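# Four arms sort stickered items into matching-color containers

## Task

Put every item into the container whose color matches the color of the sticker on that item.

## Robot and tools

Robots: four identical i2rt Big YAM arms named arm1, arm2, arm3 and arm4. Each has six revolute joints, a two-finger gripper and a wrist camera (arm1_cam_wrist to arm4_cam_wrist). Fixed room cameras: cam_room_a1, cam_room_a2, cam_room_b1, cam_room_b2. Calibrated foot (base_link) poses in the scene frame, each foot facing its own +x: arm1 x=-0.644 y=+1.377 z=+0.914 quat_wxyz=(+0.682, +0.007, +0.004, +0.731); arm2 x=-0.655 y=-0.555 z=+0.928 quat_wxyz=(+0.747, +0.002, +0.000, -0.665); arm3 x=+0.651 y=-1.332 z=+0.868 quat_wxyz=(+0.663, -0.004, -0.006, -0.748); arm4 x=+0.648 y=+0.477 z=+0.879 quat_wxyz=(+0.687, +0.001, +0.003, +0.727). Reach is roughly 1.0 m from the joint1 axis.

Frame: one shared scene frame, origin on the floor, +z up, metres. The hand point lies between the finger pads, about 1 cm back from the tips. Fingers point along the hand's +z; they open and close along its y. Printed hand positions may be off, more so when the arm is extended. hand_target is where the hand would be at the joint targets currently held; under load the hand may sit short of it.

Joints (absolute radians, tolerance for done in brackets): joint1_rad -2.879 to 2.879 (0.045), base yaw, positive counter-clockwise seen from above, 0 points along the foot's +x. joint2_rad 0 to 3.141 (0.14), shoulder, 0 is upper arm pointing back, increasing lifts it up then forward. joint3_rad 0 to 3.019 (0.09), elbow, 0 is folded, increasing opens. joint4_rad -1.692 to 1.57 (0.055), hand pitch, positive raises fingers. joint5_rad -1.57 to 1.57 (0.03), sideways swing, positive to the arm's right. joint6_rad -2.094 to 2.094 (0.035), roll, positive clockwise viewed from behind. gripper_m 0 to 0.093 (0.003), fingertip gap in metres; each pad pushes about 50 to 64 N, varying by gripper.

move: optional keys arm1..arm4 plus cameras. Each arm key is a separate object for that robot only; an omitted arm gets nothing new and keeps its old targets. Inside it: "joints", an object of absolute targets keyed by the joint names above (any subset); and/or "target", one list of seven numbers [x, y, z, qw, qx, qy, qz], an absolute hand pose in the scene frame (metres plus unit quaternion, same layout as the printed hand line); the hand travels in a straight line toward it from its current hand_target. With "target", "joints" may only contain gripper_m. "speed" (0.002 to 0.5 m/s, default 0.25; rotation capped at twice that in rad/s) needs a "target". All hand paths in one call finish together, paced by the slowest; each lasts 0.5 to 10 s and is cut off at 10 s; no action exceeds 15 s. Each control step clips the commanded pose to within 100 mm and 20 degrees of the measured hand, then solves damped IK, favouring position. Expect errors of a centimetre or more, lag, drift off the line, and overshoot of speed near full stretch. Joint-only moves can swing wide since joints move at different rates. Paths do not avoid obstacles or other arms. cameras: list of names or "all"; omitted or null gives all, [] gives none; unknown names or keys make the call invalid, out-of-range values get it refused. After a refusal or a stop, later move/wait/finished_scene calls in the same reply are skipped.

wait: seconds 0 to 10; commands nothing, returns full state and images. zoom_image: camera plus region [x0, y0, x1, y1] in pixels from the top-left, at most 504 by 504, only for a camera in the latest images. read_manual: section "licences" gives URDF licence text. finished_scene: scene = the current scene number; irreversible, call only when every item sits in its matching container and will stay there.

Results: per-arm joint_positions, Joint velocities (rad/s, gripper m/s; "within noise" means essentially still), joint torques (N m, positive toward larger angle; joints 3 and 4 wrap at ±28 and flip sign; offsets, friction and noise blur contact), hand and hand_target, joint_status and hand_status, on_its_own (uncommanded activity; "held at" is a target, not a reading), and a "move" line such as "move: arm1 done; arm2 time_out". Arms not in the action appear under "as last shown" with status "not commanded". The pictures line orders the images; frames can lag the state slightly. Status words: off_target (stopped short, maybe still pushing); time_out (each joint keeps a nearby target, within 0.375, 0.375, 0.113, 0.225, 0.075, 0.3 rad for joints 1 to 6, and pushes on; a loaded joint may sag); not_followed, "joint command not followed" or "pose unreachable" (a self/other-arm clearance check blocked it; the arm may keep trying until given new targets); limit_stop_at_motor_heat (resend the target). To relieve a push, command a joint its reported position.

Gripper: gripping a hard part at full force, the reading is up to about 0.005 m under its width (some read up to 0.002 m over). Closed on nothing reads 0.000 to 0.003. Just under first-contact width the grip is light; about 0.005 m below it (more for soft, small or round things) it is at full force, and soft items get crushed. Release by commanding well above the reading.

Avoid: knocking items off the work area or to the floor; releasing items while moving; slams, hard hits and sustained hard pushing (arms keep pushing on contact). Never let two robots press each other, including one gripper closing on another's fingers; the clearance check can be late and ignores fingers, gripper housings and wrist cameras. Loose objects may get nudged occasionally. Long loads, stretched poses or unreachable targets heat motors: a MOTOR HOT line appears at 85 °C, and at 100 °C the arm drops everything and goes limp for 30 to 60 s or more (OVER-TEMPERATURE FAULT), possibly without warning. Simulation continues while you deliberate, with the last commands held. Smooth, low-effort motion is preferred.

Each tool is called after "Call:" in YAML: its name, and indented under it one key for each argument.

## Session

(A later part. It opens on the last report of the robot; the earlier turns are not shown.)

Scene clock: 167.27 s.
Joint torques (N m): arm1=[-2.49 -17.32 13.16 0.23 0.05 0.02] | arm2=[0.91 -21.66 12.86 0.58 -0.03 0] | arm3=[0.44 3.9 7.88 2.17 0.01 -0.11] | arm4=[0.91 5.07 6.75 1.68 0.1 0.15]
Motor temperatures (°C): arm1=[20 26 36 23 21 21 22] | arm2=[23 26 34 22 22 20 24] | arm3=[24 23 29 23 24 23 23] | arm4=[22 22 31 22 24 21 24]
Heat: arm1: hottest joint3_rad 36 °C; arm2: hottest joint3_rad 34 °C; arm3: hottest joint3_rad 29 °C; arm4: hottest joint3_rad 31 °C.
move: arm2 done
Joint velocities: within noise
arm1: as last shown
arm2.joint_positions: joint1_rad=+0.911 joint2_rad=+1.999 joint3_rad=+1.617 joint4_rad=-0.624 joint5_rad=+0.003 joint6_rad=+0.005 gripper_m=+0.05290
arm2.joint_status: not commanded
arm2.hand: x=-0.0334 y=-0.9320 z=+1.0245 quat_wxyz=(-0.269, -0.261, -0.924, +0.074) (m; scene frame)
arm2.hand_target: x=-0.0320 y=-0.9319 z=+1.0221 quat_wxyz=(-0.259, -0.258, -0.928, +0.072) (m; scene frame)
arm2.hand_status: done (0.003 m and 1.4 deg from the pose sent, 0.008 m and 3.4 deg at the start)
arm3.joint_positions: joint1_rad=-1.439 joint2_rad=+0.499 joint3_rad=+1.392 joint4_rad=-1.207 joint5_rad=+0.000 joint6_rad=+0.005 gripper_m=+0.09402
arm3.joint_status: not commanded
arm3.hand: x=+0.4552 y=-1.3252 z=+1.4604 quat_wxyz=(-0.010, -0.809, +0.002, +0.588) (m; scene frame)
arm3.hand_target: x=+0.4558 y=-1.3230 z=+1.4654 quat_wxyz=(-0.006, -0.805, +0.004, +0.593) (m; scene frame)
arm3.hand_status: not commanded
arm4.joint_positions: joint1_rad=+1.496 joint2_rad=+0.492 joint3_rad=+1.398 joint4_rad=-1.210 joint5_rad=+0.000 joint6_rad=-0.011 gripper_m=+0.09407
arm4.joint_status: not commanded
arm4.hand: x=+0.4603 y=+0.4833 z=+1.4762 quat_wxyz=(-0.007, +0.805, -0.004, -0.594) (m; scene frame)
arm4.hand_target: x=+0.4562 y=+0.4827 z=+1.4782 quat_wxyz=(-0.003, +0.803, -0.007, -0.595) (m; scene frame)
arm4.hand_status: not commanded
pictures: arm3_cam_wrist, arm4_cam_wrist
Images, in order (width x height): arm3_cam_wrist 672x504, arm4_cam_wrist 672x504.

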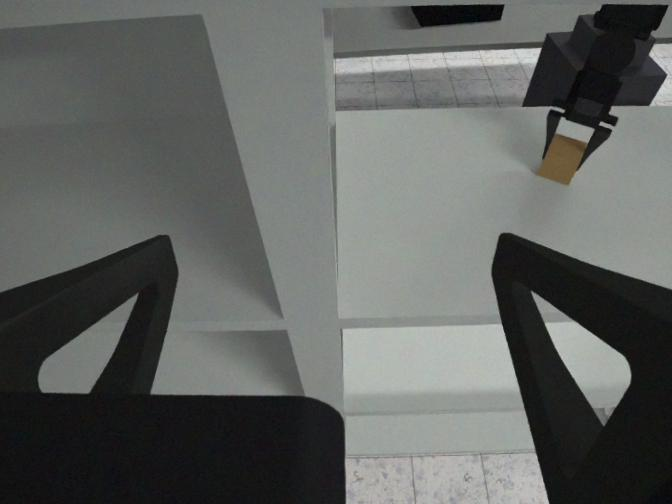

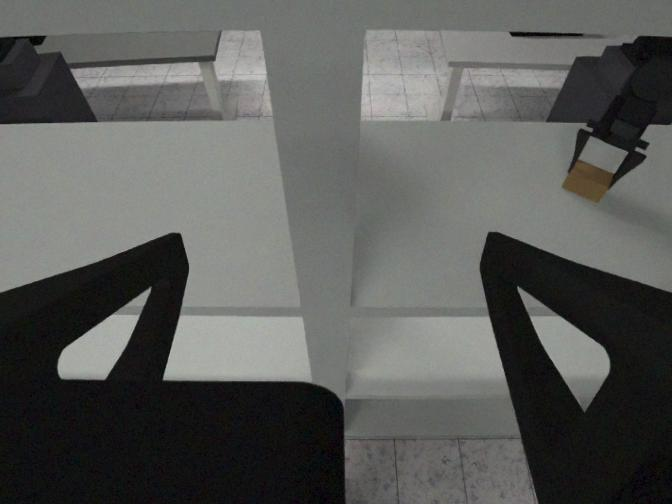

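Release gently and retract.

Call:
move:
  arm1: {"joints":{"gripper_m":0.08}}
  arm2: {"joints":{"gripper_m":0.068}}
  cameras: []

Call:
move:
  arm1: {"joints":{"gripper_m":0.093}}
  arm2: {"joints":{"gripper_m":0.09}}
  cameras: ["arm3_cam_wrist","arm4_cam_wrist"]

Call:
zoom_image:
  camera: "arm4_cam_wrist"
  region: [512, 100, 672, 220]

Call:
move:
  arm1: {"target":[-0.09,0.975,1.10,0.2500,0.2986,0.9176,-0.0815],"speed":0.12}
  arm2: {"target":[-0.09,-0.896,1.11,0.2656,0.2569,0.9263,-0.0736],"speed":0.12}
  arm3: {"joints":{"joint1_rad":-1.97}}
  arm4: {"joints":{"joint1_rad":0.91}}
  cameras: []

Call:
move:
  arm1: {"target":[-0.304,1.13,1.12,0.2621,0.2970,0.9143,-0.0852],"speed":0.3}
  arm2: {"target":[-0.295,-0.771,1.12,0.2656,0.2569,0.9263,-0.0736],"speed":0.3}
  arm3: {"joints":{"joint2_rad":1.1,"joint3_rad":0.92,"joint4_rad":-0.86}}
  arm4: {"joints":{"joint2_rad":1.1,"joint3_rad":0.92,"joint4_rad":-0.86}}
  cameras: ["arm3_cam_wrist","arm4_cam_wrist","cam_room_a1"]

Scene clock: 178.00 s.
Joint torques (N m): arm1=[-2.14 -18.02 13.07 0.77 0.09 0.04] | arm2=[0.97 -21.42 12.81 1.35 -0.03 0] | arm3=[0.38 3.96 7.87 2.1 0.01 -0.1] | arm4=[0.85 5.3 6.75 1.78 0.09 0.13]
Motor temperatures (°C): arm1=[20 27 36 23 21 21 22] | arm2=[23 27 35 22 22 20 25] | arm3=[24 23 29 23 24 23 23] | arm4=[22 22 31 22 24 21 24]
Heat: arm1: hottest joint3_rad 36 °C; arm2: hottest joint3_rad 35 °C; arm3: hottest joint3_rad 29 °C; arm4: hottest joint3_rad 31 °C.
move: arm1 done; arm2 done
Joint velocities: within noise
arm1.joint_positions: joint1_rad=-2.264 joint2_rad=+2.064 joint3_rad=+1.776 joint4_rad=-0.738 joint5_rad=-0.006 joint6_rad=+0.005 gripper_m=+0.07996
arm1.joint_status: all done
arm1.hand: x=-0.0295 y=+0.9365 z=+1.0164 quat_wxyz=(-0.249, -0.297, -0.918, +0.080) (m; scene frame)
arm1.hand_target: x=-0.0271 y=+0.9312 z=+1.0179 quat_wxyz=(-0.250, -0.298, -0.917, +0.082) (m; scene frame)
arm1.hand_status: not commanded
arm2.joint_positions: joint1_rad=+0.911 joint2_rad=+1.999 joint3_rad=+1.617 joint4_rad=-0.642 joint5_rad=+0.003 joint6_rad=+0.005 gripper_m=+0.06794
arm2.joint_status: all done
arm2.hand: x=-0.0366 y=-0.9300 z=+1.0221 quat_wxyz=(-0.260, -0.261, -0.927, +0.072) (m; scene frame)
arm2.hand_target: x=-0.0320 y=-0.9319 z=+1.0221 quat_wxyz=(-0.258, -0.258, -0.928, +0.072) (m; scene frame)
arm2.hand_status: not commanded
arm3, arm4: as last shown
pictures: none
No camera images: "cameras" was empty.

Scene clock: 178.50 s.
Joint torques (N m): arm1=[-2.43 -17.85 13.19 0.87 0.09 0] | arm2=[0.91 -21.71 12.82 1.28 -0.03 0] | arm3=[0.5 4.01 7.91 2.13 0.01 -0.1] | arm4=[0.97 5.19 6.68 1.85 0.07 0.14]
Motor temperatures (°C): arm1=[20 27 36 23 21 21 22] | arm2=[23 27 35 22 22 20 24] | arm3=[24 23 29 23 24 23 23] | arm4=[22 22 31 22 24 21 24]
Heat: arm1: hottest joint3_rad 36 °C; arm2: hottest joint3_rad 35 °C; arm3: hottest joint3_rad 29 °C; arm4: hottest joint3_rad 31 °C.
move: arm1 done; arm2 done
Joint velocities: within noise
arm1.joint_positions: joint1_rad=-2.264 joint2_rad=+2.064 joint3_rad=+1.776 joint4_rad=-0.738 joint5_rad=-0.006 joint6_rad=+0.005 gripper_m=+0.09294
arm1.joint_status: all done
arm1.hand: x=-0.0295 y=+0.9365 z=+1.0164 quat_wxyz=(-0.249, -0.297, -0.918, +0.080) (m; scene frame)
arm1.hand_target: x=-0.0271 y=+0.9312 z=+1.0179 quat_wxyz=(-0.250, -0.298, -0.917, +0.082) (m; scene frame)
arm1.hand_status: not commanded
arm2.joint_positions: joint1_rad=+0.911 joint2_rad=+1.999 joint3_rad=+1.617 joint4_rad=-0.642 joint5_rad=+0.003 joint6_rad=+0.005 gripper_m=+0.08990
arm2.joint_status: all done
arm2.hand: x=-0.0366 y=-0.9300 z=+1.0221 quat_wxyz=(-0.260, -0.261, -0.927, +0.072) (m; scene frame)
arm2.hand_target: x=-0.0320 y=-0.9319 z=+1.0221 quat_wxyz=(-0.258, -0.258, -0.928, +0.072) (m; scene frame)
arm2.hand_status: not commanded
arm3, arm4: as last shown
pictures: arm3_cam_wrist, arm4_cam_wrist
Images, in order (width x height): arm3_cam_wrist 672x504, arm4_cam_wrist 672x504.

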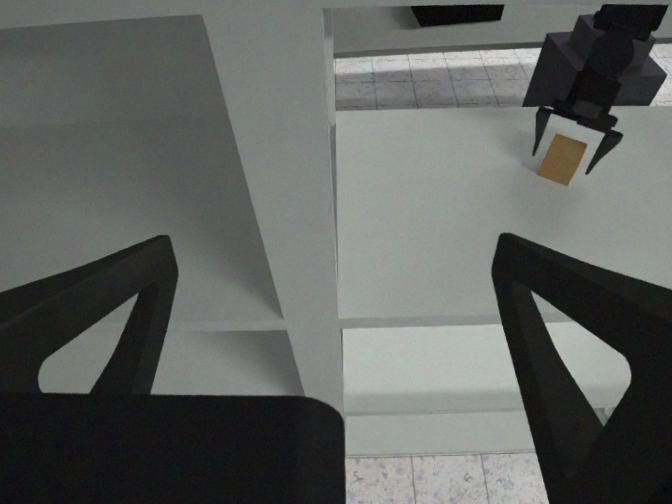

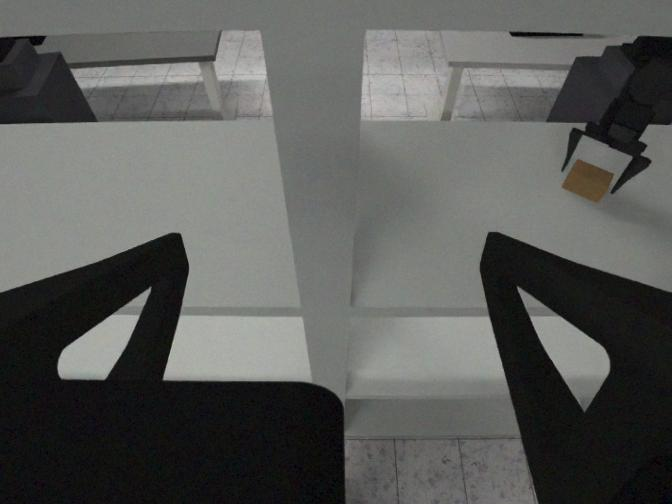

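Scaled by 3.150.

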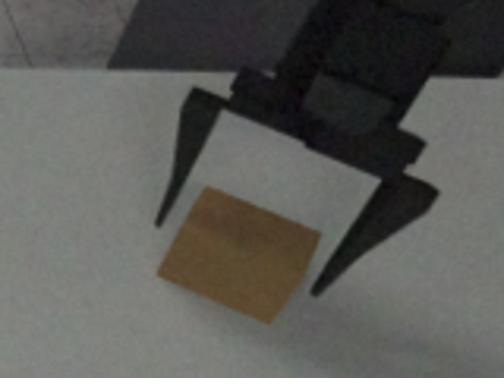

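Scene clock: 180.10 s.
Joint torques (N m): arm1=[-2.55 -17.55 11.4 0.81 0.02 -0.01] | arm2=[1.14 -20.66 10.1 1.26 -0.01 0.01] | arm3=[0.44 3.78 7.95 2.1 0.01 -0.11] | arm4=[0.67 5.01 6.72 1.72 0.12 0.12]
Motor temperatures (°C): arm1=[20 27 36 23 21 21 22] | arm2=[23 27 35 22 22 20 24] | arm3=[24 23 29 23 24 23 23] | arm4=[22 22 31 22 24 21 24]
Heat: arm1: hottest joint3_rad 36 °C; arm2: hottest joint3_rad 35 °C; arm3: hottest joint3_rad 29 °C; arm4: hottest joint3_rad 31 °C.
move: arm1 off_target; arm2 done; arm3 done; arm4 done
Joint velocities: within noise
arm1.joint_positions: joint1_rad=-2.264 joint2_rad=+1.832 joint3_rad=+1.616 joint4_rad=-0.815 joint5_rad=-0.006 joint6_rad=+0.005 gripper_m=+0.09294
arm1.joint_status: not commanded
arm1.hand: x=-0.0850 y=+0.9771 z=+1.0905 quat_wxyz=(-0.247, -0.297, -0.919, +0.080) (m; scene frame)
arm1.hand_target: x=-0.0899 y=+0.9751 z=+1.0999 quat_wxyz=(-0.250, -0.298, -0.918, +0.082) (m; scene frame)
arm1.hand_status: off_target (0.011 m and 0.4 deg from the pose sent, 0.110 m and 0.2 deg at the start)
arm2.joint_positions: joint1_rad=+0.911 joint2_rad=+1.769 joint3_rad=+1.516 joint4_rad=-0.736 joint5_rad=+0.003 joint6_rad=+0.005 gripper_m=+0.08990
arm2.joint_status: not commanded
arm2.hand: x=-0.0841 y=-0.9018 z=+1.1151 quat_wxyz=(-0.276, -0.260, -0.922, +0.076) (m; scene frame)
arm2.hand_target: x=-0.0899 y=-0.8960 z=+1.1101 quat_wxyz=(-0.266, -0.257, -0.926, +0.074) (m; scene frame)
arm2.hand_status: done (0.010 m and 1.4 deg from the pose sent, 0.108 m and 0.9 deg at the start)
arm3.joint_positions: joint1_rad=-1.959 joint2_rad=+0.499 joint3_rad=+1.392 joint4_rad=-1.207 joint5_rad=+0.000 joint6_rad=+0.005 gripper_m=+0.09402
arm3.joint_status: all done
arm3.hand: x=+0.4802 y=-1.2281 z=+1.4591 quat_wxyz=(+0.141, -0.784, +0.210, +0.568) (m; scene frame)
arm3.hand_target: x=+0.4817 y=-1.2264 z=+1.4641 quat_wxyz=(+0.147, -0.779, +0.211, +0.572) (m; scene frame)
arm3.hand_status: not commanded
arm4.joint_positions: joint1_rad=+0.914 joint2_rad=+0.492 joint3_rad=+1.398 joint4_rad=-1.210 joint5_rad=+0.000 joint6_rad=-0.011 gripper_m=+0.09407
arm4.joint_status: all done
arm4.hand: x=+0.4938 y=+0.5873 z=+1.4757 quat_wxyz=(-0.176, +0.770, -0.236, -0.566) (m; scene frame)
arm4.hand_target: x=+0.4909 y=+0.5903 z=+1.4777 quat_wxyz=(-0.175, +0.767, -0.241, -0.568) (m; scene frame)
arm4.hand_status: not commanded
pictures: none
No camera images: "cameras" was empty.

Scene clock: 181.60 s.
Joint torques (N m): arm1=[-3.6 -3.96 12.04 0.96 -0.05 -0.02] | arm2=[1.49 -8.76 10.39 1.36 0.12 0.06] | arm3=[0.62 -8.88 11.12 1.44 0.03 -0.1] | arm4=[0.85 -8.76 11.36 1.31 0.08 0.11]
Motor temperatures (°C): arm1=[20 27 36 23 21 21 22] | arm2=[23 27 35 22 22 20 24] | arm3=[24 23 29 23 24 23 23] | arm4=[22 22 31 22 24 21 24]
Heat: arm1: hottest joint3_rad 36 °C; arm2: hottest joint3_rad 35 °C; arm3: hottest joint3_rad 29 °C; arm4: hottest joint3_rad 31 °C.
move: arm1 done; arm2 off_target; arm3 done; arm4 done
Joint velocities: within noise
arm1.joint_positions: joint1_rad=-2.264 joint2_rad=+1.096 joint3_rad=+0.881 joint4_rad=-0.779 joint5_rad=-0.008 joint6_rad=+0.005 gripper_m=+0.09294
arm1.joint_status: not commanded
arm1.hand: x=-0.3020 y=+1.1341 z=+1.1189 quat_wxyz=(-0.264, -0.295, -0.914, +0.084) (m; scene frame)
arm1.hand_target: x=-0.3040 y=+1.1301 z=+1.1199 quat_wxyz=(-0.262, -0.297, -0.914, +0.085) (m; scene frame)
arm1.hand_status: done (0.005 m and 0.4 deg from the pose sent, 0.269 m and 1.9 deg at the start)
arm2.joint_positions: joint1_rad=+0.911 joint2_rad=+1.125 joint3_rad=+0.871 joint4_rad=-0.731 joint5_rad=+0.003 joint6_rad=+0.005 gripper_m=+0.08990
arm2.joint_status: not commanded
arm2.hand: x=-0.2918 y=-0.7766 z=+1.1284 quat_wxyz=(-0.278, -0.260, -0.922, +0.077) (m; scene frame)
arm2.hand_target: x=-0.2949 y=-0.7711 z=+1.1202 quat_wxyz=(-0.266, -0.257, -0.926, +0.074) (m; scene frame)
arm2.hand_status: off_target (0.011 m and 1.6 deg from the pose sent, 0.248 m and 1.4 deg at the start)
arm3.joint_positions: joint1_rad=-1.959 joint2_rad=+1.107 joint3_rad=+0.899 joint4_rad=-0.871 joint5_rad=+0.000 joint6_rad=+0.005 gripper_m=+0.09402
arm3.joint_status: all done
arm3.hand: x=+0.2991 y=-1.1321 z=+1.0682 quat_wxyz=(+0.054, -0.939, +0.248, +0.233) (m; scene frame)
arm3.hand_target: x=+0.2944 y=-1.1240 z=+1.0826 quat_wxyz=(+0.061, -0.933, +0.250, +0.251) (m; scene frame)
arm3.hand_status: not commanded
arm4.joint_positions: joint1_rad=+0.914 joint2_rad=+1.111 joint3_rad=+0.885 joint4_rad=-0.874 joint5_rad=+0.000 joint6_rad=-0.011 gripper_m=+0.09407
arm4.joint_status: all done
arm4.hand: x=+0.3204 y=+0.7034 z=+1.0749 quat_wxyz=(-0.068, +0.930, -0.283, -0.224) (m; scene frame)
arm4.hand_target: x=+0.3110 y=+0.7119 z=+1.0983 quat_wxyz=(-0.076, +0.921, -0.288, -0.252) (m; scene frame)
arm4.hand_status: not commanded
pictures: arm3_cam_wrist, arm4_cam_wrist, cam_room_a1
Images, in order (width x height): arm3_cam_wrist 672x504, arm4_cam_wrist 672x504, cam_room_a1 672x504.

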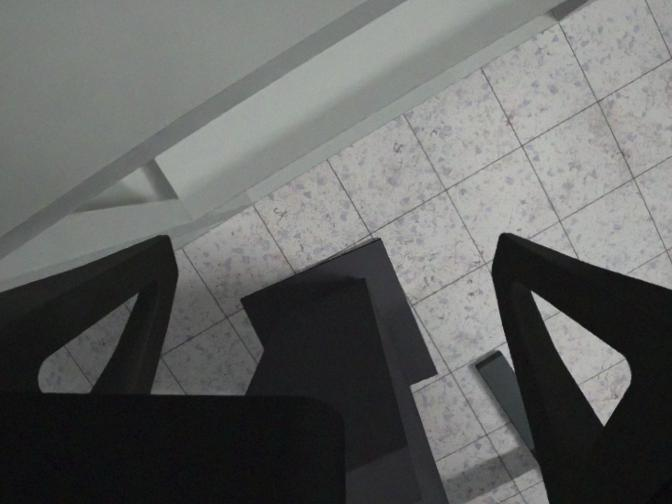

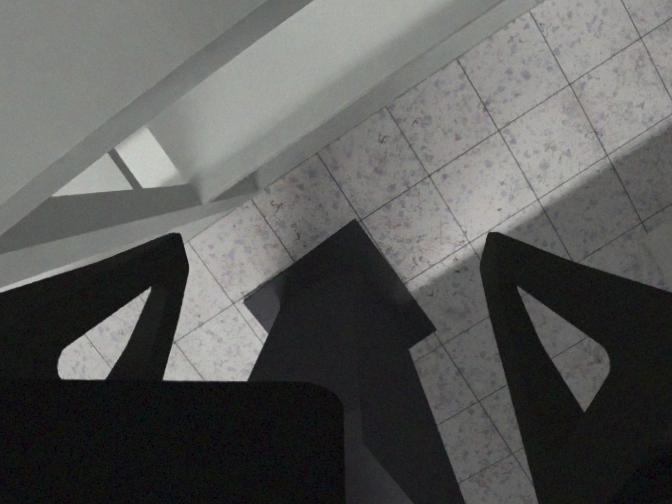

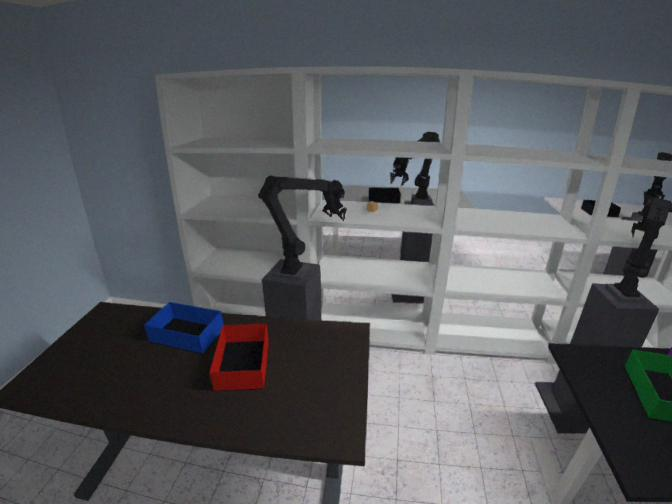

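Call:
move:
  arm3: {"target":[-0.067,-0.942,1.113,0.0692,-0.9308,0.2581,0.2494],"speed":0.2}
  arm4: {"target":[-0.036,0.966,1.085,0.0800,-0.9187,0.2985,0.2462],"speed":0.2}
  cameras: ["arm3_cam_wrist","arm4_cam_wrist"]

Scene clock: 192.07 s.
Joint torques (N m): arm1=[-3.14 -3.72 11.84 1.05 -0.06 -0.07] | arm2=[1.44 -8.59 10.54 1.42 0.12 0.06] | arm3=[2.67 -25.64 14.3 0.59 0.13 0.03] | arm4=[0.62 -26.4 12.88 0.38 0.22 0.17]
Motor temperatures (°C): arm1=[20 26 35 23 21 21 22] | arm2=[23 27 35 22 22 20 24] | arm3=[24 23 30 23 24 23 23] | arm4=[22 22 31 22 24 21 24]
Heat: arm1: hottest joint3_rad 35 °C; arm2: hottest joint3_rad 35 °C; arm3: hottest joint3_rad 30 °C; arm4: hottest joint3_rad 31 °C.
move: arm3 off_target; arm4 off_target
Joint velocities: within noise
arm1, arm2: as last shown
arm3.joint_positions: joint1_rad=-1.950 joint2_rad=+2.250 joint3_rad=+2.438 joint4_rad=-1.258 joint5_rad=+0.035 joint6_rad=+0.035 gripper_m=+0.09402
arm3.joint_status: not commanded
arm3.hand: x=-0.0533 y=-0.9361 z=+1.0993 quat_wxyz=(+0.067, -0.934, +0.262, +0.235) (m; scene frame)
arm3.hand_target: x=-0.0660 y=-0.9425 z=+1.1129 quat_wxyz=(+0.069, -0.931, +0.258, +0.250) (m; scene frame)
arm3.hand_status: off_target (0.020 m and 1.8 deg from the pose sent, 0.415 m and 2.9 deg at the start)
arm4.joint_positions: joint1_rad=+0.906 joint2_rad=+2.347 joint3_rad=+2.517 joint4_rad=-1.228 joint5_rad=+0.007 joint6_rad=-0.006 gripper_m=+0.09407
arm4.joint_status: not commanded
arm4.hand: x=-0.0334 y=+0.9553 z=+1.0844 quat_wxyz=(-0.078, +0.923, -0.288, -0.242) (m; scene frame)
arm4.hand_target: x=-0.0354 y=+0.9657 z=+1.0849 quat_wxyz=(-0.080, +0.918, -0.298, -0.248) (m; scene frame)
arm4.hand_status: off_target (0.011 m and 1.4 deg from the pose sent, 0.443 m and 3.7 deg at the start)
pictures: arm3_cam_wrist, arm4_cam_wrist
Images, in order (width x height): arm3_cam_wrist 672x504, arm4_cam_wrist 672x504.

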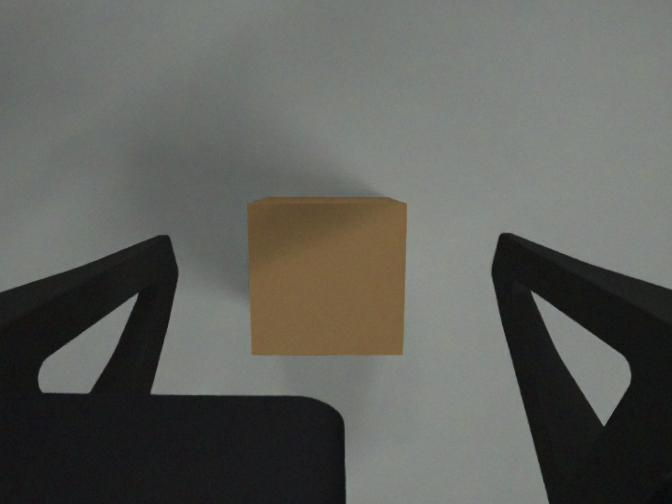

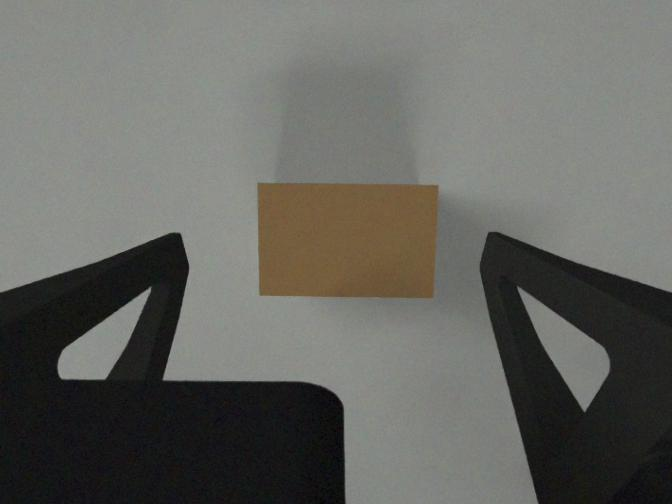

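Call:
move:
  arm3: {"target":[-0.061,-0.945,1.075,0.0692,-0.9308,0.2581,0.2494],"speed":0.12}
  arm4: {"target":[-0.031,0.968,1.04,0.0800,-0.9187,0.2985,0.2462],"speed":0.12}
  cameras: []

Call:
move:
  arm3: {"target":[-0.061,-0.945,1.052,0.0692,-0.9308,0.2581,0.2494],"speed":0.08}
  arm4: {"target":[-0.031,0.968,1.004,0.0800,-0.9187,0.2985,0.2462],"speed":0.08}
  cameras: ["arm3_cam_wrist","arm4_cam_wrist"]

Scene clock: 200.60 s.
Joint torques (N m): arm1=[-2.96 -4.42 11.81 0.85 -0.08 0.01] | arm2=[1.32 -8.59 10.47 1.36 0.12 0.06] | arm3=[2.49 -29.16 9.57 1.54 0.11 0.02] | arm4=[0.44 -29.63 9.57 1.31 0.1 0.11]
Motor temperatures (°C): arm1=[20 26 35 23 21 21 22] | arm2=[23 26 34 22 22 20 24] | arm3=[24 24 30 23 24 23 23] | arm4=[22 24 32 22 24 21 24]
Heat: arm1: hottest joint3_rad 35 °C; arm2: hottest joint3_rad 34 °C; arm3: hottest joint3_rad 30 °C; arm4: hottest joint3_rad 32 °C.
move: arm3 off_target; arm4 off_target
Joint velocities: within noise
arm1, arm2: as last shown
arm3.joint_positions: joint1_rad=-1.950 joint2_rad=+2.235 joint3_rad=+2.302 joint4_rad=-1.141 joint5_rad=+0.035 joint6_rad=+0.035 gripper_m=+0.09402
arm3.joint_status: not commanded
arm3.hand: x=-0.0541 y=-0.9363 z=+1.0574 quat_wxyz=(+0.067, -0.934, +0.262, +0.233) (m; scene frame)
arm3.hand_target: x=-0.0607 y=-0.9450 z=+1.0748 quat_wxyz=(+0.069, -0.931, +0.258, +0.249) (m; scene frame)
arm3.hand_status: off_target (0.021 m and 2.0 deg from the pose sent, 0.027 m and 1.8 deg at the start)
arm4.joint_positions: joint1_rad=+0.898 joint2_rad=+2.346 joint3_rad=+2.374 joint4_rad=-1.109 joint5_rad=+0.007 joint6_rad=-0.006 gripper_m=+0.09407
arm4.joint_status: not commanded
arm4.hand: x=-0.0301 y=+0.9607 z=+1.0279 quat_wxyz=(-0.075, +0.925, -0.293, -0.232) (m; scene frame)
arm4.hand_target: x=-0.0307 y=+0.9679 z=+1.0402 quat_wxyz=(-0.080, +0.919, -0.298, -0.246) (m; scene frame)
arm4.hand_status: off_target (0.014 m and 2.0 deg from the pose sent, 0.046 m and 1.4 deg at the start)
pictures: none
No camera images: "cameras" was empty.

Scene clock: 201.63 s.
Joint torques (N m): arm1=[-3.08 -4.89 11.96 0.85 -0.02 -0.05] | arm2=[1.44 -8.7 10.5 1.4 0.12 0.05] | arm3=[2.55 -29.04 9.2 1.58 0.12 0.01] | arm4=[0.44 -28.69 8.35 1.28 0.08 0.1]
Motor temperatures (°C): arm1=[20 26 35 23 21 21 22] | arm2=[23 26 34 22 22 20 24] | arm3=[24 24 30 23 24 23 23] | arm4=[22 24 32 22 24 21 24]
Heat: arm1: hottest joint3_rad 35 °C; arm2: hottest joint3_rad 34 °C; arm3: hottest joint3_rad 30 °C; arm4: hottest joint3_rad 32 °C.
move: arm3 off_target; arm4 done
Joint velocities: within noise
arm1, arm2: as last shown
arm3.joint_positions: joint1_rad=-1.950 joint2_rad=+2.230 joint3_rad=+2.239 joint4_rad=-1.078 joint5_rad=+0.035 joint6_rad=+0.035 gripper_m=+0.09402
arm3.joint_status: not commanded
arm3.hand: x=-0.0547 y=-0.9362 z=+1.0373 quat_wxyz=(+0.068, -0.934, +0.262, +0.235) (m; scene frame)
arm3.hand_target: x=-0.0608 y=-0.9450 z=+1.0519 quat_wxyz=(+0.069, -0.931, +0.258, +0.249) (m; scene frame)
arm3.hand_status: off_target (0.018 m and 1.7 deg from the pose sent, 0.012 m and 2.0 deg at the start)
arm4.joint_positions: joint1_rad=+0.899 joint2_rad=+2.335 joint3_rad=+2.302 joint4_rad=-1.015 joint5_rad=+0.007 joint6_rad=-0.006 gripper_m=+0.09404
arm4.joint_status: not commanded
arm4.hand: x=-0.0343 y=+0.9625 z=+1.0118 quat_wxyz=(-0.080, +0.921, -0.291, -0.247) (m; scene frame)
arm4.hand_target: x=-0.0309 y=+0.9680 z=+1.0042 quat_wxyz=(-0.080, +0.919, -0.299, -0.246) (m; scene frame)
arm4.hand_status: done (0.010 m and 0.9 deg from the pose sent, 0.025 m and 2.0 deg at the start)
pictures: arm3_cam_wrist, arm4_cam_wrist
Images, in order (width x height): arm3_cam_wrist 672x504, arm4_cam_wrist 672x504.

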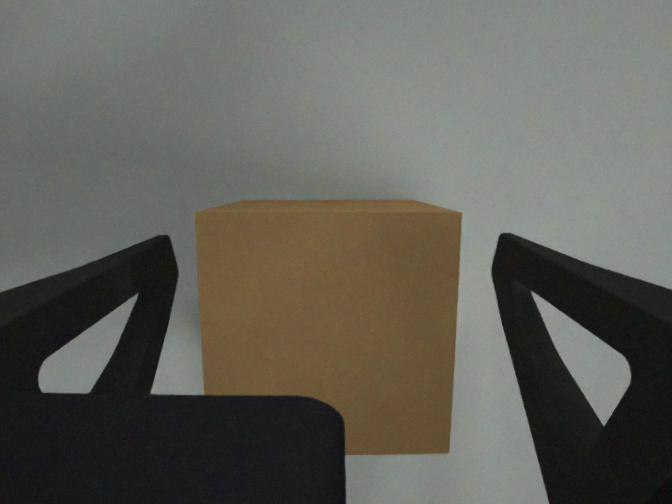

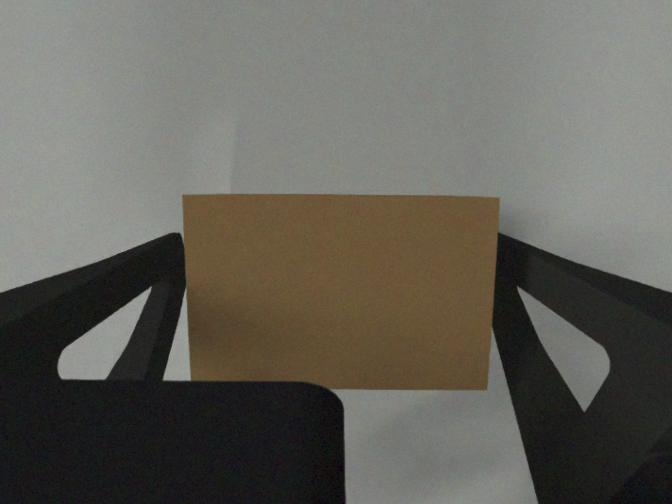

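Call:
move:
  arm3: {"target":[-0.047,-0.953,1.052,0.0692,-0.9308,0.2581,0.2494],"speed":0.08}
  arm4: {"joints":{"gripper_m":0.071}}
  cameras: ["arm3_cam_wrist","arm4_cam_wrist"]

Scene clock: 208.10 s.
Joint torques (N m): arm1=[-2.37 -4.31 11.96 0.98 -0.06 -0.05] | arm2=[1.44 -8.64 10.48 1.37 0.12 0.06] | arm3=[2.37 -28.22 8.96 1.58 0.12 0.02] | arm4=[0.62 -28.57 8.49 1.2 0.04 0.13]
Motor temperatures (°C): arm1=[20 25 34 23 21 21 22] | arm2=[23 26 34 22 22 20 24] | arm3=[24 25 30 23 24 23 23] | arm4=[22 25 33 22 24 21 24]
Heat: arm1: hottest joint3_rad 34 °C; arm2: hottest joint3_rad 34 °C; arm3: hottest joint3_rad 30 °C; arm4: hottest joint3_rad 33 °C.
move: arm3 off_target; arm4 done
Joint velocities: within noise
arm1, arm2: as last shown
arm3.joint_positions: joint1_rad=-1.950 joint2_rad=+2.170 joint3_rad=+2.139 joint4_rad=-1.035 joint5_rad=+0.035 joint6_rad=+0.035 gripper_m=+0.09402
arm3.joint_status: not commanded
arm3.hand: x=-0.0412 y=-0.9436 z=+1.0397 quat_wxyz=(+0.068, -0.933, +0.262, +0.237) (m; scene frame)
arm3.hand_target: x=-0.0468 y=-0.9530 z=+1.0518 quat_wxyz=(+0.069, -0.931, +0.258, +0.249) (m; scene frame)
arm3.hand_status: off_target (0.017 m and 1.5 deg from the pose sent, 0.024 m and 1.7 deg at the start)
arm4.joint_positions: joint1_rad=+0.894 joint2_rad=+2.335 joint3_rad=+2.301 joint4_rad=-1.011 joint5_rad=+0.009 joint6_rad=-0.006 gripper_m=+0.07114
arm4.joint_status: all done
arm4.hand: x=-0.0323 y=+0.9662 z=+1.0116 quat_wxyz=(-0.082, +0.920, -0.294, -0.247) (m; scene frame)
arm4.hand_target: x=-0.0309 y=+0.9679 z=+1.0041 quat_wxyz=(-0.080, +0.919, -0.299, -0.246) (m; scene frame)
arm4.hand_status: not commanded
pictures: arm3_cam_wrist, arm4_cam_wrist
Images, in order (width x height): arm3_cam_wrist 672x504, arm4_cam_wrist 672x504.

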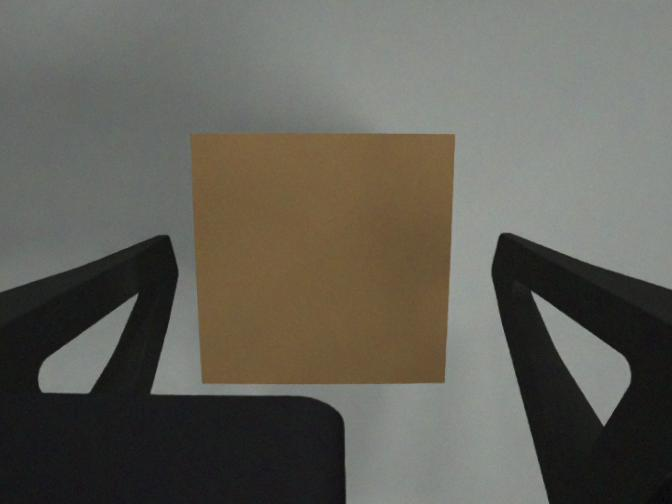

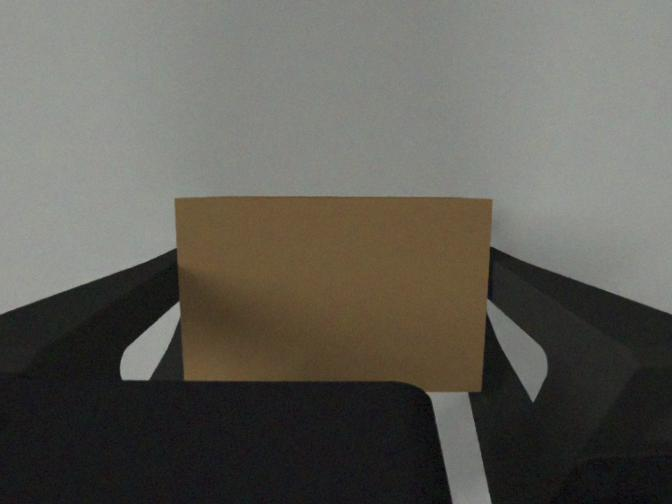

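Good. Close fully and lift.

Call:
move:
  arm3: {"joints":{"gripper_m":0.055}}
  arm4: {"joints":{"gripper_m":0.056}}
  cameras: []

Call:
move:
  arm3: {"joints":{"gripper_m":0.041}}
  cameras: []

Call:
move:
  arm3: {"target":[-0.045,-0.955,1.095,0.0692,-0.9308,0.2581,0.2494],"speed":0.12}
  arm4: {"target":[-0.025,0.97,1.06,0.0800,-0.9187,0.2985,0.2462],"speed":0.12}
  cameras: []

Call:
move:
  arm3: {"target":[0.3,-1.125,1.11,0.0692,-0.9308,0.2581,0.2494],"speed":0.3}
  arm4: {"target":[0.3,0.72,1.105,0.0800,-0.9187,0.2985,0.2462],"speed":0.3}
  cameras: ["arm3_cam_wrist","arm4_cam_wrist"]

Scene clock: 215.27 s.
Joint torques (N m): arm1=[-2.84 -4.07 11.71 0.94 -0.01 -0.01] | arm2=[1.38 -8.7 10.48 1.39 0.11 0.06] | arm3=[2.61 -28.16 9.01 1.58 0.11 0.01] | arm4=[0.73 -28.45 8.4 1.29 0.02 0.13]
Motor temperatures (°C): arm1=[20 25 34 23 21 21 22] | arm2=[23 26 34 22 22 20 23] | arm3=[24 25 30 23 24 23 23] | arm4=[22 25 33 22 24 21 24]
Heat: arm1: hottest joint3_rad 34 °C; arm2: hottest joint3_rad 34 °C; arm3: hottest joint3_rad 30 °C; arm4: hottest joint3_rad 33 °C.
move: arm3 done; arm4 off_target
Joint velocities: within noise
arm1, arm2: as last shown
arm3.joint_positions: joint1_rad=-1.950 joint2_rad=+2.170 joint3_rad=+2.139 joint4_rad=-1.035 joint5_rad=+0.035 joint6_rad=+0.035 gripper_m=+0.05509
arm3.joint_status: all done
arm3.hand: x=-0.0414 y=-0.9438 z=+1.0397 quat_wxyz=(+0.068, -0.933, +0.262, +0.237) (m; scene frame)
arm3.hand_target: x=-0.0469 y=-0.9530 z=+1.0518 quat_wxyz=(+0.069, -0.931, +0.258, +0.249) (m; scene frame)
arm3.hand_status: not commanded
arm4.joint_positions: joint1_rad=+0.894 joint2_rad=+2.335 joint3_rad=+2.301 joint4_rad=-1.011 joint5_rad=+0.009 joint6_rad=-0.006 gripper_m=+0.06924
arm4.joint_status: gripper_m off_target (ended at +0.06927, target +0.05600)
arm4.hand: x=-0.0323 y=+0.9662 z=+1.0116 quat_wxyz=(-0.082, +0.920, -0.294, -0.247) (m; scene frame)
arm4.hand_target: x=-0.0309 y=+0.9679 z=+1.0041 quat_wxyz=(-0.080, +0.919, -0.299, -0.246) (m; scene frame)
arm4.hand_status: not commanded
pictures: none
No camera images: "cameras" was empty.

Scene clock: 215.73 s.
Joint torques (N m): arm1=[-2.73 -4.72 11.92 1.03 -0.05 -0.05] | arm2=[1.38 -8.7 10.48 1.37 0.12 0.06] | arm3=[2.37 -28.1 9.02 1.58 0.11 0.02] | arm4=[0.97 -28.63 8.34 1.24 0.04 0.15]
Motor temperatures (°C): arm1=[20 25 34 23 21 21 22] | arm2=[23 26 34 22 22 20 23] | arm3=[24 25 30 23 24 23 23] | arm4=[22 25 33 22 24 21 24]
Heat: arm1: hottest joint3_rad 34 °C; arm2: hottest joint3_rad 34 °C; arm3: hottest joint3_rad 30 °C; arm4: hottest joint3_rad 33 °C.
move: arm3 off_target
Joint velocities: within noise
arm1, arm2, arm4: as last shown
arm3.joint_positions: joint1_rad=-1.950 joint2_rad=+2.170 joint3_rad=+2.139 joint4_rad=-1.035 joint5_rad=+0.036 joint6_rad=+0.035 gripper_m=+0.05294
arm3.joint_status: gripper_m off_target (ended at +0.05297, target +0.04100)
arm3.hand: x=-0.0413 y=-0.9438 z=+1.0397 quat_wxyz=(+0.068, -0.933, +0.262, +0.237) (m; scene frame)
arm3.hand_target: x=-0.0468 y=-0.9529 z=+1.0518 quat_wxyz=(+0.069, -0.931, +0.258, +0.249) (m; scene frame)
arm3.hand_status: not commanded
pictures: none
No camera images: "cameras" was empty.

Scene clock: 216.80 s.
Joint torques (N m): arm1=[-2.55 -4.01 11.9 1.01 -0.04 -0.03] | arm2=[1.44 -8.76 10.48 1.36 0.12 0.06] | arm3=[2.61 -28.63 14.72 0.58 0.13 0.02] | arm4=[0.62 -30.21 13.19 0.36 -0.04 0.09]
Motor temperatures (°C): arm1=[20 25 34 23 21 21 22] | arm2=[23 26 34 22 22 20 23] | arm3=[24 25 30 23 24 23 23] | arm4=[22 25 33 22 24 21 25]
Heat: arm1: hottest joint3_rad 34 °C; arm2: hottest joint3_rad 34 °C; arm3: hottest joint3_rad 30 °C; arm4: hottest joint3_rad 33 °C.
move: arm3 off_target; arm4 off_target
Joint velocities: within noise
arm1, arm2: as last shown
arm3.joint_positions: joint1_rad=-1.950 joint2_rad=+2.160 joint3_rad=+2.154 joint4_rad=-1.114 joint5_rad=+0.036 joint6_rad=+0.037 gripper_m=+0.05294
arm3.joint_status: not commanded
arm3.hand: x=-0.0287 y=-0.9506 z=+1.0450 quat_wxyz=(+0.062, -0.939, +0.264, +0.211) (m; scene frame)
arm3.hand_target: x=-0.0424 y=-0.9561 z=+1.0948 quat_wxyz=(+0.069, -0.931, +0.258, +0.250) (m; scene frame)
arm3.hand_status: off_target (0.053 m and 4.7 deg from the pose sent, 0.056 m and 1.5 deg at the start)
arm4.joint_positions: joint1_rad=+0.893 joint2_rad=+2.332 joint3_rad=+2.336 joint4_rad=-1.115 joint5_rad=+0.008 joint6_rad=-0.006 gripper_m=+0.06924
arm4.joint_status: not commanded
arm4.hand: x=-0.0198 y=+0.9586 z=+1.0197 quat_wxyz=(-0.072, +0.927, -0.296, -0.217) (m; scene frame)
arm4.hand_target: x=-0.0234 y=+0.9687 z=+1.0600 quat_wxyz=(-0.080, +0.919, -0.298, -0.247) (m; scene frame)
arm4.hand_status: off_target (0.042 m and 3.6 deg from the pose sent, 0.049 m and 0.6 deg at the start)
pictures: none
No camera images: "cameras" was empty.

Scene clock: 218.83 s.
Joint torques (N m): arm1=[-2.67 -5.19 11.84 0.81 -0.03 -0.05] | arm2=[1.49 -8.64 10.5 1.35 0.11 0.06] | arm3=[0.5 -6.83 9.5 0.95 -0.07 -0.11] | arm4=[1.44 -8.35 9.26 0.59 0.2 0.18]
Motor temperatures (°C): arm1=[20 25 34 23 21 21 22] | arm2=[23 26 34 22 22 20 23] | arm3=[24 25 30 23 24 23 23] | arm4=[22 25 33 22 24 21 25]
Heat: arm1: hottest joint3_rad 34 °C; arm2: hottest joint3_rad 34 °C; arm3: hottest joint3_rad 30 °C; arm4: hottest joint3_rad 33 °C.
move: arm3 done; arm4 done
Joint velocities: within noise
arm1.joint_positions: joint1_rad=-2.264 joint2_rad=+1.096 joint3_rad=+0.881 joint4_rad=-0.779 joint5_rad=-0.008 joint6_rad=+0.005 gripper_m=+0.09294
arm1.joint_status: not commanded
arm1.hand: x=-0.3020 y=+1.1341 z=+1.1189 quat_wxyz=(-0.264, -0.295, -0.914, +0.084) (m; scene frame)
arm1.hand_target: x=-0.3040 y=+1.1301 z=+1.1199 quat_wxyz=(-0.262, -0.297, -0.914, +0.085) (m; scene frame)
arm1.hand_status: not commanded
arm2.joint_positions: joint1_rad=+0.911 joint2_rad=+1.125 joint3_rad=+0.871 joint4_rad=-0.731 joint5_rad=+0.003 joint6_rad=+0.005 gripper_m=+0.08990
arm2.joint_status: not commanded
arm2.hand: x=-0.2918 y=-0.7766 z=+1.1284 quat_wxyz=(-0.278, -0.260, -0.922, +0.077) (m; scene frame)
arm2.hand_target: x=-0.2949 y=-0.7711 z=+1.1202 quat_wxyz=(-0.266, -0.257, -0.926, +0.074) (m; scene frame)
arm2.hand_status: not commanded
arm3.joint_positions: joint1_rad=-1.951 joint2_rad=+1.066 joint3_rad=+0.974 joint4_rad=-0.937 joint5_rad=+0.026 joint6_rad=+0.025 gripper_m=+0.05294
arm3.joint_status: not commanded
arm3.hand: x=+0.2973 y=-1.1294 z=+1.1135 quat_wxyz=(+0.069, -0.930, +0.255, +0.255) (m; scene frame)
arm3.hand_target: x=+0.3001 y=-1.1251 z=+1.1100 quat_wxyz=(+0.069, -0.931, +0.258, +0.249) (m; scene frame)
arm3.hand_status: done (0.006 m and 0.7 deg from the pose sent, 0.378 m and 4.7 deg at the start)
arm4.joint_positions: joint1_rad=+0.910 joint2_rad=+1.131 joint3_rad=+0.966 joint4_rad=-0.869 joint5_rad=+0.017 joint6_rad=+0.011 gripper_m=+0.06924
arm4.joint_status: not commanded
arm4.hand: x=+0.3015 y=+0.7221 z=+1.1077 quat_wxyz=(-0.083, +0.918, -0.295, -0.253) (m; scene frame)
arm4.hand_target: x=+0.3001 y=+0.7200 z=+1.1049 quat_wxyz=(-0.080, +0.919, -0.298, -0.246) (m; scene frame)
arm4.hand_status: done (0.004 m and 0.9 deg from the pose sent, 0.408 m and 3.6 deg at the start)
pictures: arm3_cam_wrist, arm4_cam_wrist
Images, in order (width x height): arm3_cam_wrist 672x504, arm4_cam_wrist 672x504.

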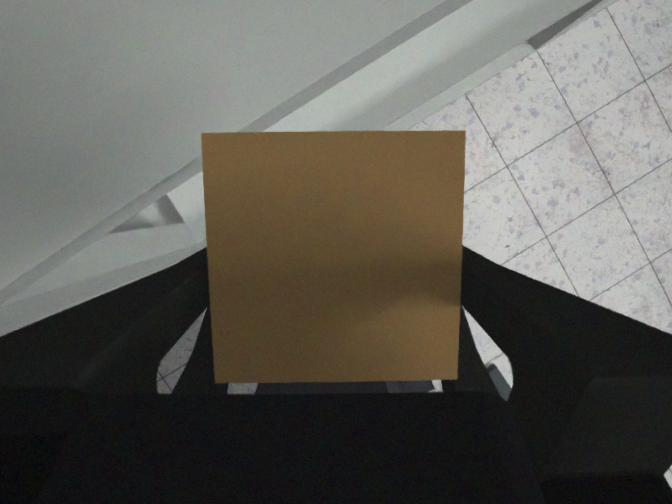

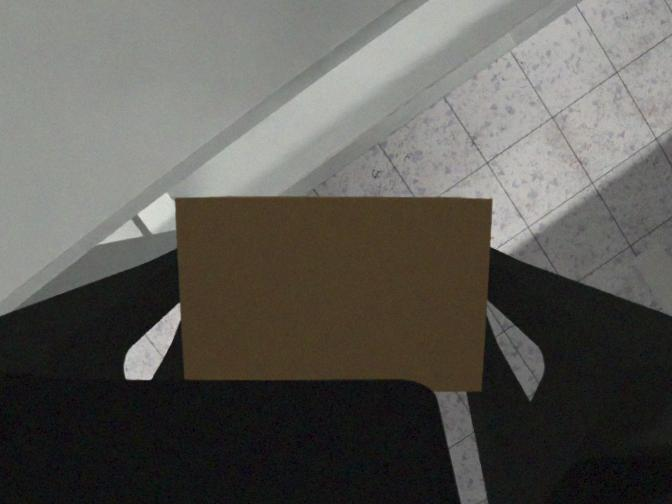

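Call:
move:
  arm3: {"joints":{"joint1_rad":1.016}}
  arm4: {"joints":{"joint1_rad":-1.175}}
  cameras: ["arm3_cam_wrist","arm4_cam_wrist","cam_room_a1","cam_room_a2"]

Scene clock: 226.37 s.
Joint torques (N m): arm1=[-2.84 -5.07 11.93 1.09 -0.06 -0.05] | arm2=[1.38 -8.7 10.48 1.37 0.13 0.06] | arm3=[1.49 -8.94 11.02 0.77 0.15 -0.11] | arm4=[0.91 -8.41 9.29 0.47 0.04 0.15]
Motor temperatures (°C): arm1=[20 25 34 23 21 21 22] | arm2=[23 26 34 22 22 20 23] | arm3=[24 25 30 23 25 23 24] | arm4=[22 25 34 22 24 21 25]
Heat: arm1: hottest joint3_rad 34 °C; arm2: hottest joint3_rad 34 °C; arm3: hottest joint3_rad 30 °C; arm4: hottest joint3_rad 34 °C.
move: arm3 done; arm4 done
Joint velocities: within noise
arm1, arm2: as last shown
arm3.joint_positions: joint1_rad=+1.010 joint2_rad=+1.085 joint3_rad=+0.956 joint4_rad=-0.934 joint5_rad=+0.021 joint6_rad=+0.024 gripper_m=+0.05333
arm3.joint_status: all done
arm3.hand: x=+0.9614 y=-1.5857 z=+1.1045 quat_wxyz=(-0.237, -0.335, -0.907, +0.097) (m; scene frame)
arm3.hand_target: x=+0.9640 y=-1.5851 z=+1.1171 quat_wxyz=(-0.248, -0.329, -0.906, +0.102) (m; scene frame)
arm3.hand_status: not commanded
arm4.joint_positions: joint1_rad=-1.178 joint2_rad=+1.136 joint3_rad=+0.966 joint4_rad=-0.869 joint5_rad=+0.022 joint6_rad=+0.013 gripper_m=+0.06926
arm4.joint_status: all done
arm4.hand: x=+1.0336 y=+0.6589 z=+1.1026 quat_wxyz=(-0.255, +0.206, -0.943, -0.049) (m; scene frame)
arm4.hand_target: x=+1.0325 y=+0.6600 z=+1.1016 quat_wxyz=(-0.250, +0.203, -0.945, -0.050) (m; scene frame)
arm4.hand_status: not commanded
pictures: arm3_cam_wrist, arm4_cam_wrist, cam_room_a1, cam_room_a2
Images, in order (width x height): arm3_cam_wrist 672x504, arm4_cam_wrist 672x504, cam_room_a1 672x504, cam_room_a2 672x504.

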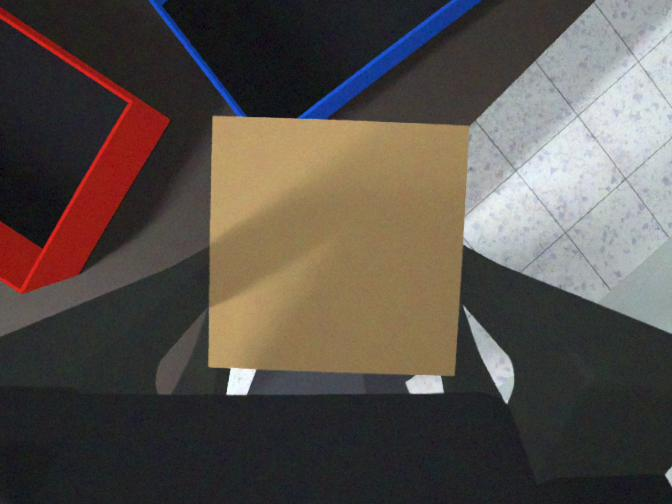

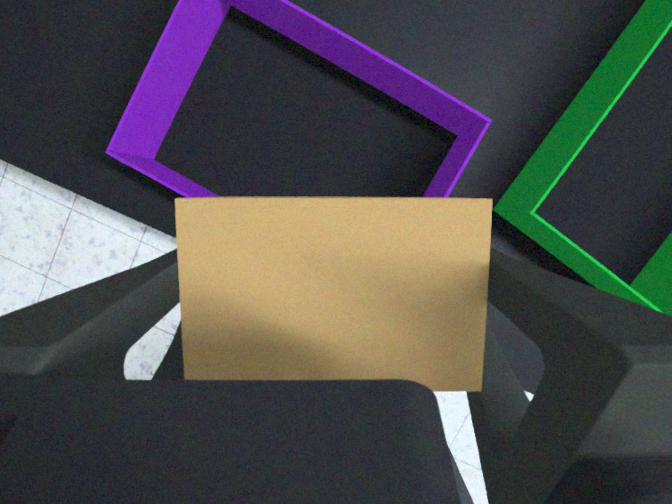

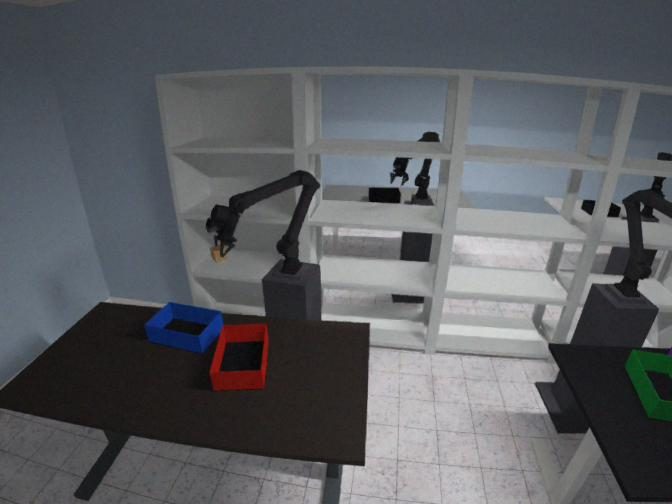

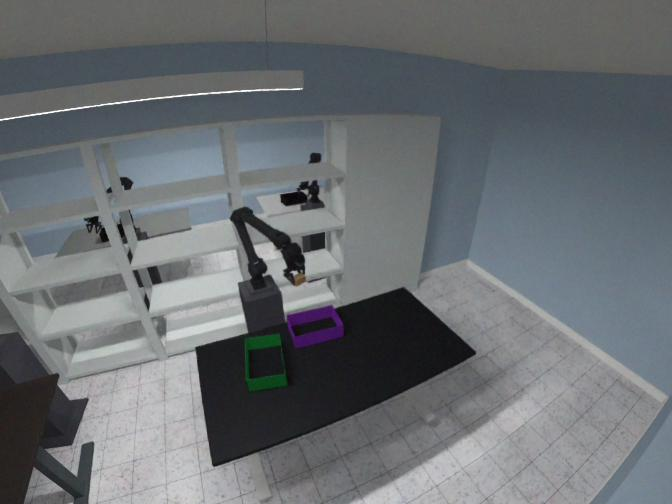

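Call:
move:
  arm3: {"target":[1.162,-1.738,0.93,0.2364,0.3192,0.9140,-0.0826],"speed":0.25}
  arm4: {"target":[1.110,0.718,0.93,0.2568,-0.2088,0.9419,0.0569],"speed":0.25}
  cameras: ["arm3_cam_wrist","arm4_cam_wrist"]

Scene clock: 236.30 s.
Joint torques (N m): arm1=[-2.78 -3.66 11.93 0.92 -0.06 -0.04] | arm2=[1.61 -8.76 10.47 1.36 0.12 0.07] | arm3=[1.55 -20.42 12.38 1.37 -0.07 -0.11] | arm4=[1.49 -14.15 8.17 1.4 0.25 0.17]
Motor temperatures (°C): arm1=[20 25 34 23 21 21 22] | arm2=[23 26 34 22 22 20 23] | arm3=[24 25 30 23 24 23 24] | arm4=[22 25 35 22 24 21 25]
Heat: arm1: hottest joint3_rad 34 °C; arm2: hottest joint3_rad 34 °C; arm3: hottest joint3_rad 30 °C; arm4: hottest joint3_rad 35 °C.
move: arm3 off_target; arm4 off_target
Joint velocities: within noise
arm1, arm2: as last shown
arm3.joint_positions: joint1_rad=+1.010 joint2_rad=+1.896 joint3_rad=+1.306 joint4_rad=-0.550 joint5_rad=-0.007 joint6_rad=+0.010 gripper_m=+0.05333
arm3.joint_status: not commanded
arm3.hand: x=+1.1386 y=-1.7257 z=+0.9052 quat_wxyz=(-0.206, -0.329, -0.919, +0.073) (m; scene frame)
arm3.hand_target: x=+1.1606 y=-1.7369 z=+0.9308 quat_wxyz=(-0.237, -0.319, -0.914, +0.083) (m; scene frame)
arm3.hand_status: off_target (0.036 m and 3.9 deg from the pose sent, 0.306 m and 2.6 deg at the start)
arm4.joint_positions: joint1_rad=-1.145 joint2_rad=+1.590 joint3_rad=+0.895 joint4_rad=-0.366 joint5_rad=+0.022 joint6_rad=+0.033 gripper_m=+0.06926
arm4.joint_status: not commanded
arm4.hand: x=+1.1022 y=+0.7104 z=+0.9246 quat_wxyz=(-0.244, +0.213, -0.945, -0.053) (m; scene frame)
arm4.hand_target: x=+1.1098 y=+0.7179 z=+0.9302 quat_wxyz=(-0.257, +0.209, -0.942, -0.057) (m; scene frame)
arm4.hand_status: off_target (0.012 m and 1.7 deg from the pose sent, 0.198 m and 1.0 deg at the start)
pictures: arm3_cam_wrist, arm4_cam_wrist
Images, in order (width x height): arm3_cam_wrist 672x504, arm4_cam_wrist 672x504.

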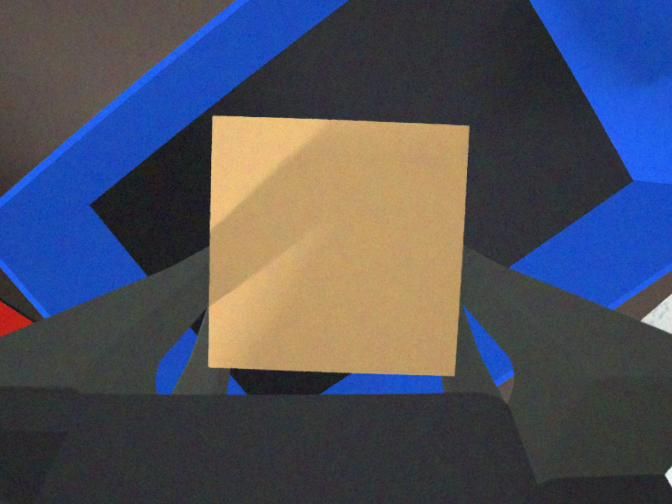

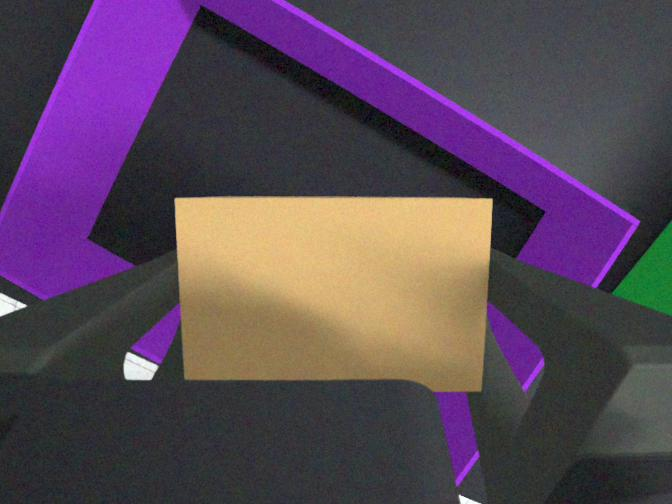

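Call:
move:
  arm3: {"target":[1.147,-1.750,0.84,0.2602,0.3169,0.9076,-0.0909],"speed":0.15}
  arm4: {"target":[1.099,0.723,0.82,0.2650,-0.2083,0.9397,0.0587],"speed":0.15}
  cameras: ["arm3_cam_wrist","arm4_cam_wrist"]

Scene clock: 253.03 s.
Joint torques (N m): arm1=[-2.9 -4.19 11.85 1.01 -0.08 -0.07] | arm2=[1.44 -8.7 10.47 1.36 0.13 0.06] | arm3=[0.21 -20.54 7.25 1.74 -0.09 -0.13] | arm4=[1.85 -14.62 5.29 1.52 0.27 0.21]
Motor temperatures (°C): arm1=[20 24 34 23 21 21 22] | arm2=[23 25 34 22 22 20 23] | arm3=[24 26 31 23 24 23 24] | arm4=[22 24 33 22 24 21 26]
Heat: arm1: hottest joint3_rad 34 °C; arm2: hottest joint3_rad 34 °C; arm3: hottest joint3_rad 31 °C; arm4: hottest joint3_rad 33 °C.
move: arm3 done; arm4 done
Joint velocities: within noise
arm1, arm2: as last shown
arm3.joint_positions: joint1_rad=+0.998 joint2_rad=+2.017 joint3_rad=+1.244 joint4_rad=-0.267 joint5_rad=-0.024 joint6_rad=-0.017 gripper_m=+0.05333
arm3.joint_status: not commanded
arm3.hand: x=+1.1488 y=-1.7413 z=+0.8377 quat_wxyz=(-0.253, -0.316, -0.911, +0.087) (m; scene frame)
arm3.hand_target: x=+1.1468 y=-1.7499 z=+0.8399 quat_wxyz=(-0.260, -0.317, -0.908, +0.091) (m; scene frame)
arm3.hand_status: done (0.009 m and 1.1 deg from the pose sent, 0.070 m and 6.8 deg at the start)
arm4.joint_positions: joint1_rad=-1.121 joint2_rad=+1.822 joint3_rad=+0.808 joint4_rad=-0.014 joint5_rad=+0.036 joint6_rad=+0.052 gripper_m=+0.06926
arm4.joint_status: not commanded
arm4.hand: x=+1.0973 y=+0.7188 z=+0.8219 quat_wxyz=(-0.260, +0.212, -0.940, -0.056) (m; scene frame)
arm4.hand_target: x=+1.0990 y=+0.7229 z=+0.8200 quat_wxyz=(-0.265, +0.208, -0.940, -0.059) (m; scene frame)
arm4.hand_status: done (0.005 m and 0.8 deg from the pose sent, 0.105 m and 2.6 deg at the start)
pictures: arm3_cam_wrist, arm4_cam_wrist
Images, in order (width x height): arm3_cam_wrist 672x504, arm4_cam_wrist 672x504.

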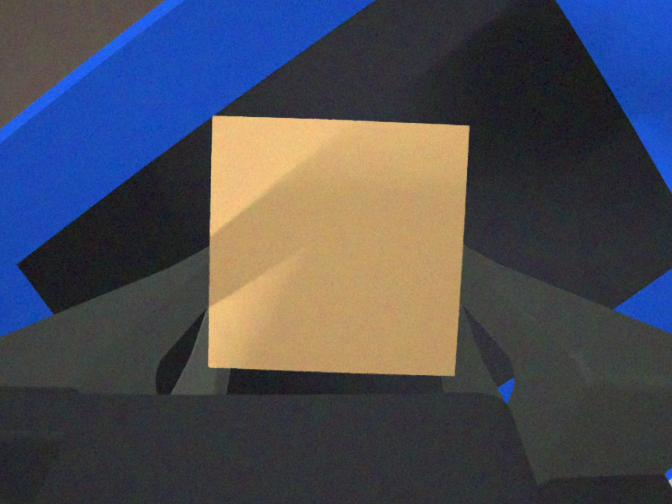

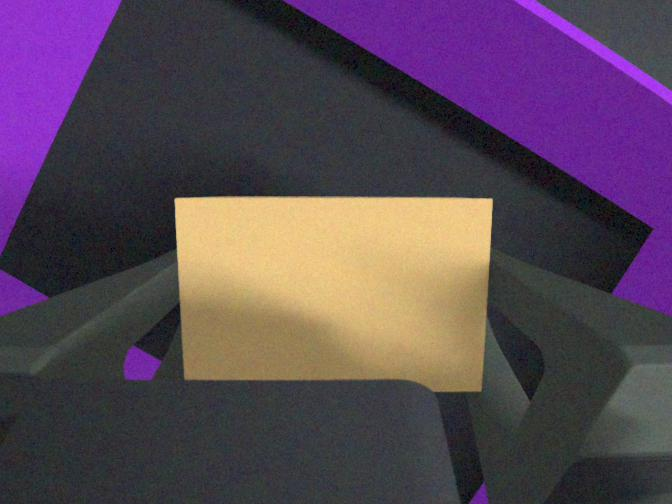

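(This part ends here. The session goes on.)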